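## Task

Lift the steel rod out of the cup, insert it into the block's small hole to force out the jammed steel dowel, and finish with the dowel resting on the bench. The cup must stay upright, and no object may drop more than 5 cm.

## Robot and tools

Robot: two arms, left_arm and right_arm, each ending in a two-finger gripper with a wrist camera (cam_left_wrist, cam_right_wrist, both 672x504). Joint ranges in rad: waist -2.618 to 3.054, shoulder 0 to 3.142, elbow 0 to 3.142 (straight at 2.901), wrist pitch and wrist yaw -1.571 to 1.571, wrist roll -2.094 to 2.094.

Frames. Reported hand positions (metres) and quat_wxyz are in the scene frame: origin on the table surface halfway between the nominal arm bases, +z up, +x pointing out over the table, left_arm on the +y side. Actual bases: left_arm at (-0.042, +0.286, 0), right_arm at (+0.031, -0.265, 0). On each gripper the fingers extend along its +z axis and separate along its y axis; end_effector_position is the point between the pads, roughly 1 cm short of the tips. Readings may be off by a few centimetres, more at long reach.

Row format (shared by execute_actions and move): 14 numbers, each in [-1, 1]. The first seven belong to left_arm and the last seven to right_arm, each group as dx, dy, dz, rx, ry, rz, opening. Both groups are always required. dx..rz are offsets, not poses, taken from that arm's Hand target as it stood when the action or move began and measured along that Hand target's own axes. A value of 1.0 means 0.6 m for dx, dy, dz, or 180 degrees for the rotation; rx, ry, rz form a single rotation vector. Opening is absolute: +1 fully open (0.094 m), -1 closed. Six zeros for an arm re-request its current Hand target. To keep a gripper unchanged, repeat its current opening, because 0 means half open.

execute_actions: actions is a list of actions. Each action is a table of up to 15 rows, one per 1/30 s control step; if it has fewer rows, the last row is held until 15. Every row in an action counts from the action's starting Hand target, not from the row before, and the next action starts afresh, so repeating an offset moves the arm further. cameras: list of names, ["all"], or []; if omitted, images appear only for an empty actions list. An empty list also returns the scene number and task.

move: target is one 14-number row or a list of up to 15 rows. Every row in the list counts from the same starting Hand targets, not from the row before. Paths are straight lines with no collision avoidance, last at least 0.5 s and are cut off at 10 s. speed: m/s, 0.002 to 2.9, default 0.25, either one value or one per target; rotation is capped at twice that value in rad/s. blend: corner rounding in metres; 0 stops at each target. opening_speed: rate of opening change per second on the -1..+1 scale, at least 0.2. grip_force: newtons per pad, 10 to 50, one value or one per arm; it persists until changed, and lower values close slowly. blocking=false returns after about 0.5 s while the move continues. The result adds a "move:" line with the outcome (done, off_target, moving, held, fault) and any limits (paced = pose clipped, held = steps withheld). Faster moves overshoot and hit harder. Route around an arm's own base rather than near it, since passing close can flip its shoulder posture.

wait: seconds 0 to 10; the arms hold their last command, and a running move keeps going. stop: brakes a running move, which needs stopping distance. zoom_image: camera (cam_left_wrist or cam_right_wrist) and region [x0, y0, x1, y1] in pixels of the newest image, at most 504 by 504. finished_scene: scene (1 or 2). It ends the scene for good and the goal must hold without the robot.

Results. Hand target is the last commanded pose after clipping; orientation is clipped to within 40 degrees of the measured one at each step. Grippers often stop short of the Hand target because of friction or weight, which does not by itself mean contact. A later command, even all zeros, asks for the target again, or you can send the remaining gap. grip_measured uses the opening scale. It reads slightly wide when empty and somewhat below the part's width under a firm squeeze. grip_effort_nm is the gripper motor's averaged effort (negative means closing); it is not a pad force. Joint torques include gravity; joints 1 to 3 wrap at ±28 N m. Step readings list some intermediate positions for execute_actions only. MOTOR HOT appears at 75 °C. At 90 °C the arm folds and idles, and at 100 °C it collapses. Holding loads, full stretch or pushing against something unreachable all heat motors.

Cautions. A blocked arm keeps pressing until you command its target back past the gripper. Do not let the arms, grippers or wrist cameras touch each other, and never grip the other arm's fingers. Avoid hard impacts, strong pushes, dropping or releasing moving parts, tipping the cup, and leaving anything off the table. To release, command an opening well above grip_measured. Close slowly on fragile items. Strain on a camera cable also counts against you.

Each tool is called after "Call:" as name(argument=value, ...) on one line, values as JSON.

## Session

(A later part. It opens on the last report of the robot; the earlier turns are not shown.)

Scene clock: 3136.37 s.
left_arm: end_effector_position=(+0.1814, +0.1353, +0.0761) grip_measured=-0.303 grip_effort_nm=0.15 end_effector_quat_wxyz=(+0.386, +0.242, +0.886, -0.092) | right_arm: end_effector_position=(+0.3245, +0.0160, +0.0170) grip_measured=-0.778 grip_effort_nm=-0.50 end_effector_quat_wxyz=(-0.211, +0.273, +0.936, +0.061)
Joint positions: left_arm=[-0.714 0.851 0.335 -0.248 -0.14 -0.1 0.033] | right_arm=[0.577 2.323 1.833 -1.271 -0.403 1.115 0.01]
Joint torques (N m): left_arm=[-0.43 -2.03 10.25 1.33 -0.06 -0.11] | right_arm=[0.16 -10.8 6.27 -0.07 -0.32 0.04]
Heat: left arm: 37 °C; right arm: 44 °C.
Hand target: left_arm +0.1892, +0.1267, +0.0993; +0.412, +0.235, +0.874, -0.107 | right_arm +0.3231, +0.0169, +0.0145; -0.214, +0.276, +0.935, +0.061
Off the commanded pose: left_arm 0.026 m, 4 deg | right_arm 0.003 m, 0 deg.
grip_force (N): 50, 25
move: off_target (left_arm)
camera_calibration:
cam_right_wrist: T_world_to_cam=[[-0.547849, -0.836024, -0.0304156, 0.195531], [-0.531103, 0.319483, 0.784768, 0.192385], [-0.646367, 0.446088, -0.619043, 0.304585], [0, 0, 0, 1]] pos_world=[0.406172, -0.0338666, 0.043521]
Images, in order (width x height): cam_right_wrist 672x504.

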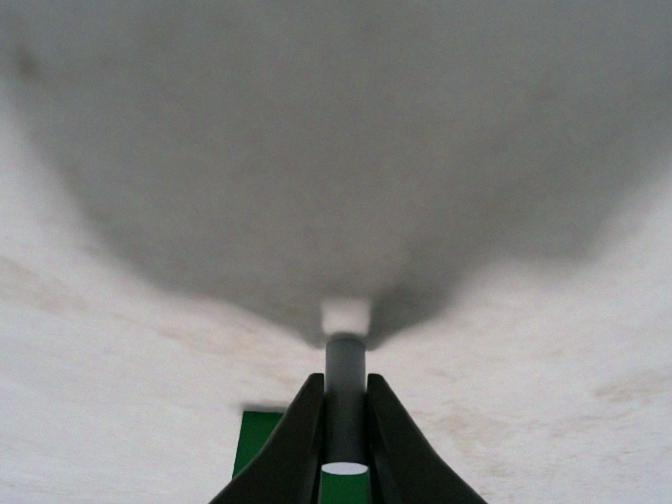

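Call:
move(target=[[0,0,0,0,0,0,-0.3,0.0181,0,-0.0375,0,0,0,-1],[0,0,0,0,0,0,-0.3,0.0181,0,-0.0375,0,-0.25,0,-1]], speed=0.1, blend=[0.01, 0], cameras=["cam_right_wrist"])

Scene clock: 3156.93 s.
left_arm: end_effector_position=(+0.1814, +0.1353, +0.0761) grip_measured=-0.303 grip_effort_nm=0.15 end_effector_quat_wxyz=(+0.386, +0.242, +0.886, -0.092) | right_arm: end_effector_position=(+0.3186, +0.0164, +0.0251) grip_measured=-0.779 grip_effort_nm=-0.55 end_effector_quat_wxyz=(+0.141, +0.273, +0.949, -0.063)
Joint positions: left_arm=[-0.714 0.851 0.335 -0.248 -0.14 -0.1 0.033] | right_arm=[0.9 2.135 1.594 -1.042 0.31 1.471 0.01]
Joint torques (N m): left_arm=[-0.46 -1.88 10.29 1.34 -0.07 -0.14] | right_arm=[0.24 -13.07 6.49 0.29 0.52 0.06]
Heat: left arm: 38 °C; right arm: 44 °C.
Hand target: left_arm +0.1892, +0.1267, +0.0993; +0.412, +0.235, +0.874, -0.107 | right_arm +0.3231, +0.0170, +0.0395; +0.160, +0.278, +0.946, -0.049
Off the commanded pose: left_arm 0.026 m, 4 deg | right_arm 0.015 m, 3 deg.
grip_force (N): 50, 25
move: off_target (left_arm, right_arm)
camera_calibration:
cam_right_wrist: T_world_to_cam=[[-0.527053, -0.849745, 0.0122159, 0.185503], [-0.839012, 0.522575, 0.151572, 0.293403], [-0.135181, 0.069637, -0.988371, 0.158101], [0, 0, 0, 1]] pos_world=[0.36531, -0.0067047, 0.109525]
Images, in order (width x height): cam_right_wrist 672x504.

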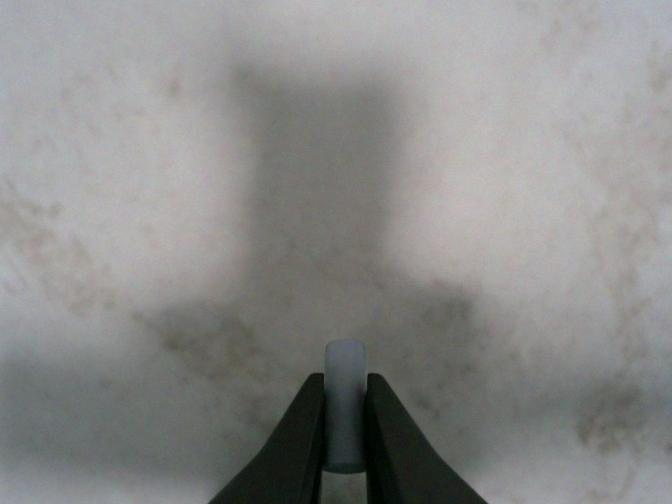

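Call:
move(target=[0,0,0,0,0,0,-0.3,0.0083,0,0.0236,0,0,0,-1], speed=0.04, cameras=["cam_right_wrist"])

Scene clock: 3170.40 s.
left_arm: end_effector_position=(+0.1814, +0.1353, +0.0761) grip_measured=-0.303 grip_effort_nm=0.15 end_effector_quat_wxyz=(+0.386, +0.242, +0.886, -0.092) | right_arm: end_effector_position=(+0.3193, +0.0172, +0.0165) grip_measured=-0.779 grip_effort_nm=-0.55 end_effector_quat_wxyz=(+0.144, +0.275, +0.949, -0.056)
Joint positions: left_arm=[-0.714 0.851 0.335 -0.248 -0.14 -0.1 0.033] | right_arm=[0.9 2.135 1.558 -0.991 0.311 1.472 0.01]
Joint torques (N m): left_arm=[-0.39 -1.95 10.25 1.33 -0.07 -0.11] | right_arm=[0.24 -11.62 6.49 0.31 0.5 0.06]
Heat: left arm: 38 °C; right arm: 42 °C.
Hand target: left_arm +0.1892, +0.1267, +0.0993; +0.412, +0.235, +0.874, -0.107 | right_arm +0.3231, +0.0170, +0.0245; +0.160, +0.278, +0.946, -0.049
Off the commanded pose: left_arm 0.026 m, 4 deg | right_arm 0.009 m, 2 deg.
grip_force (N): 50, 25
move: off_target (left_arm)
camera_calibration:
cam_right_wrist: T_world_to_cam=[[-0.52737, -0.849627, -0.00376536, 0.186962], [-0.840377, 0.520965, 0.149541, 0.295354], [-0.125093, 0.0820278, -0.988748, 0.146242], [0, 0, 0, 1]] pos_world=[0.365101, -0.00701711, 0.101133]
Images, in order (width x height): cam_right_wrist 672x504.

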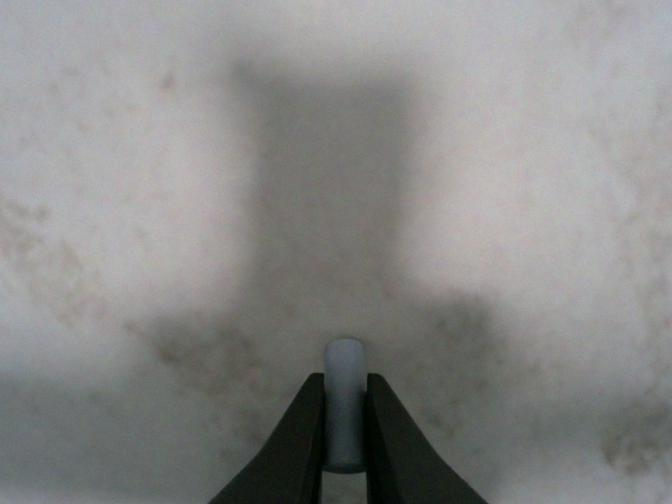

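Call:
move(target=[0,0,0,0,0,0,-0.3,0.0044,0,0.0126,0,0,0,-1], speed=0.04, cameras=["cam_right_wrist"])

Scene clock: 3174.27 s.
left_arm: end_effector_position=(+0.1814, +0.1353, +0.0761) grip_measured=-0.303 grip_effort_nm=0.15 end_effector_quat_wxyz=(+0.386, +0.242, +0.886, -0.092) | right_arm: end_effector_position=(+0.3221, +0.0174, +0.0156) grip_measured=-0.779 grip_effort_nm=-0.55 end_effector_quat_wxyz=(+0.152, +0.275, +0.948, -0.054)
Joint positions: left_arm=[-0.714 0.851 0.335 -0.248 -0.14 -0.1 0.033] | right_arm=[0.9 2.135 1.551 -0.974 0.323 1.472 0.01]
Joint torques (N m): left_arm=[-0.43 -1.91 10.25 1.33 -0.08 -0.12] | right_arm=[0.24 -10.74 5.63 0.49 0.38 0.06]
Heat: left arm: 38 °C; right arm: 42 °C.
Hand target: left_arm +0.1892, +0.1267, +0.0993; +0.412, +0.235, +0.874, -0.107 | right_arm +0.3231, +0.0169, +0.0165; +0.160, +0.278, +0.946, -0.049
Off the commanded pose: left_arm 0.026 m, 4 deg | right_arm 0.001 m, 1 deg.
grip_force (N): 50, 25
move: off_target (left_arm)
camera_calibration:
cam_right_wrist: T_world_to_cam=[[-0.527293, -0.849593, -0.0124038, 0.188619], [-0.842598, 0.520959, 0.136497, 0.298635], [-0.109505, 0.0824254, -0.990563, 0.140622], [0, 0, 0, 1]] pos_world=[0.366485, -0.00691763, 0.100871]
Images, in order (width x height): cam_right_wrist 672x504.

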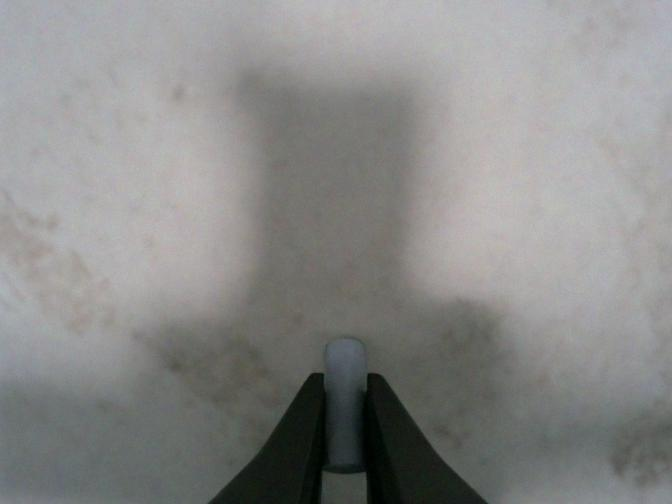

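Call:
move(target=[0,0,0,0,0,0,-0.3,0.0022,0,0.0063,0,0,0,-0.75], speed=0.02, opening_speed=0.2, cameras=["cam_right_wrist"])

Scene clock: 3181.07 s.
left_arm: end_effector_position=(+0.1814, +0.1353, +0.0761) grip_measured=-0.303 grip_effort_nm=0.15 end_effector_quat_wxyz=(+0.386, +0.242, +0.886, -0.092) | right_arm: end_effector_position=(+0.3218, +0.0172, +0.0113) grip_measured=-0.752 grip_effort_nm=0.13 end_effector_quat_wxyz=(+0.156, +0.274, +0.948, -0.052)
Joint positions: left_arm=[-0.714 0.851 0.335 -0.248 -0.14 -0.1 0.033] | right_arm=[0.903 2.135 1.531 -0.949 0.329 1.472 0.012]
Joint torques (N m): left_arm=[-0.36 -1.94 10.32 1.34 -0.08 -0.12] | right_arm=[0.01 -10.33 6.52 0.29 0.3 0.06]
Heat: left arm: 38 °C; right arm: 41 °C.
Hand target: left_arm +0.1892, +0.1267, +0.0993; +0.412, +0.235, +0.874, -0.107 | right_arm +0.3231, +0.0170, +0.0125; +0.160, +0.278, +0.946, -0.049
Off the commanded pose: left_arm 0.026 m, 4 deg | right_arm 0.002 m, 1 deg.
grip_force (N): 50, 25
move: off_target (left_arm)
camera_calibration:
cam_right_wrist: T_world_to_cam=[[-0.52471, -0.851112, -0.0169768, 0.187589], [-0.845211, 0.518489, 0.129566, 0.30001], [-0.101473, 0.0823336, -0.991425, 0.133826], [0, 0, 0, 1]] pos_world=[0.365581, -0.00691066, 0.0969917]
Images, in order (width x height): cam_right_wrist 672x504.

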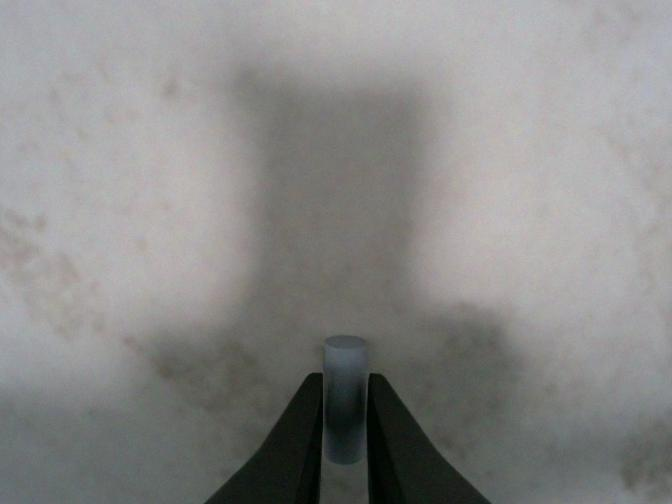

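Call:
move(target=[0,0,0,0,0,0,-0.3,0,0,0,0,0,0,-0.3], speed=0.02, opening_speed=0.3, cameras=["cam_right_wrist"])

Scene clock: 3192.63 s.
left_arm: end_effector_position=(+0.1814, +0.1353, +0.0761) grip_measured=-0.303 grip_effort_nm=0.15 end_effector_quat_wxyz=(+0.386, +0.242, +0.886, -0.092) | right_arm: end_effector_position=(+0.3220, +0.0174, +0.0113) grip_measured=-0.302 grip_effort_nm=0.13 end_effector_quat_wxyz=(+0.156, +0.274, +0.948, -0.052)
Joint positions: left_arm=[-0.714 0.851 0.335 -0.248 -0.14 -0.1 0.033] | right_arm=[0.903 2.135 1.531 -0.947 0.329 1.472 0.033]
Joint torques (N m): left_arm=[-0.47 -1.91 10.29 1.34 -0.09 -0.11] | right_arm=[0.01 -10.3 6.5 0.35 0.3 0.05]
Heat: left arm: 38 °C; right arm: 40 °C.
Hand target: left_arm +0.1892, +0.1267, +0.0993; +0.412, +0.235, +0.874, -0.107 | right_arm +0.3231, +0.0170, +0.0125; +0.160, +0.278, +0.946, -0.049
Off the commanded pose: left_arm 0.026 m, 4 deg | right_arm 0.002 m, 1 deg.
grip_force (N): 50, 25
move: off_target (left_arm)
camera_calibration:
cam_right_wrist: T_world_to_cam=[[-0.524699, -0.851095, -0.0181183, 0.187832], [-0.845302, 0.518372, 0.129442, 0.300087], [-0.100775, 0.0832335, -0.991421, 0.133579], [0, 0, 0, 1]] pos_world=[0.365681, -0.00681156, 0.0969922]
Images, in order (width x height): cam_right_wrist 672x504.

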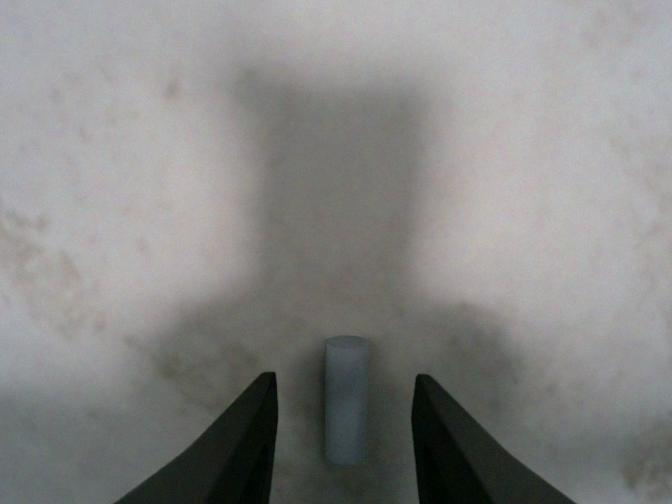

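Call:
move(target=[0,0,0,0,0,0,-0.3,-0.055,0,-0.157,0,0,0,-0.3], speed=0.1, cameras=["all"])

Scene clock: 3198.10 s.
left_arm: end_effector_position=(+0.1814, +0.1353, +0.0761) grip_measured=-0.303 grip_effort_nm=0.15 end_effector_quat_wxyz=(+0.386, +0.242, +0.886, -0.092) | right_arm: end_effector_position=(+0.3204, +0.0154, +0.0944) grip_measured=-0.302 grip_effort_nm=0.13 end_effector_quat_wxyz=(+0.150, +0.272, +0.948, -0.066)
Joint positions: left_arm=[-0.714 0.851 0.335 -0.248 -0.14 -0.1 0.033] | right_arm=[0.903 2.086 1.793 -1.29 0.329 1.472 0.033]
Joint torques (N m): left_arm=[-0.38 -1.92 10.3 1.35 -0.06 -0.1] | right_arm=[-0.01 -12.12 9.43 0.06 0.3 0.05]
Heat: left arm: 38 °C; right arm: 40 °C.
Hand target: left_arm +0.1892, +0.1267, +0.0993; +0.412, +0.235, +0.874, -0.107 | right_arm +0.3232, +0.0172, +0.1123; +0.160, +0.278, +0.946, -0.049
Off the commanded pose: left_arm 0.026 m, 4 deg | right_arm 0.018 m, 2 deg.
grip_force (N): 50, 25
move: off_target (left_arm, right_arm)
camera_calibration:
cam_left_wrist: T_world_to_cam=[[-0.490596, -0.870903, -0.0290527, 0.212832], [-0.798753, 0.462779, -0.384485, 0.151704], [0.348294, -0.165421, -0.922674, 0.121715], [0, 0, 0, 1]] pos_world=[0.183196, 0.135285, 0.176815]
cam_right_wrist: T_world_to_cam=[[-0.524762, -0.851144, 0.0133988, 0.183857], [-0.842755, 0.521679, 0.132721, 0.287908], [-0.119954, 0.0583548, -0.991063, 0.222442], [0, 0, 0, 1]] pos_world=[0.3658, -0.00668687, 0.179779]

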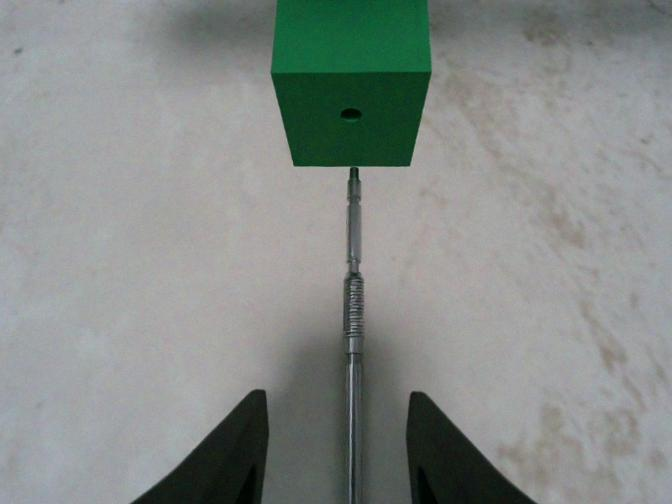

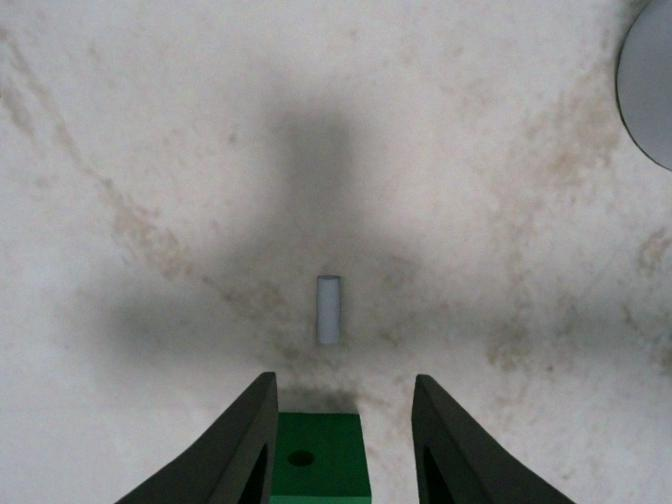

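Call:
finished_scene(scene=2)

The scene is finished: the task was done.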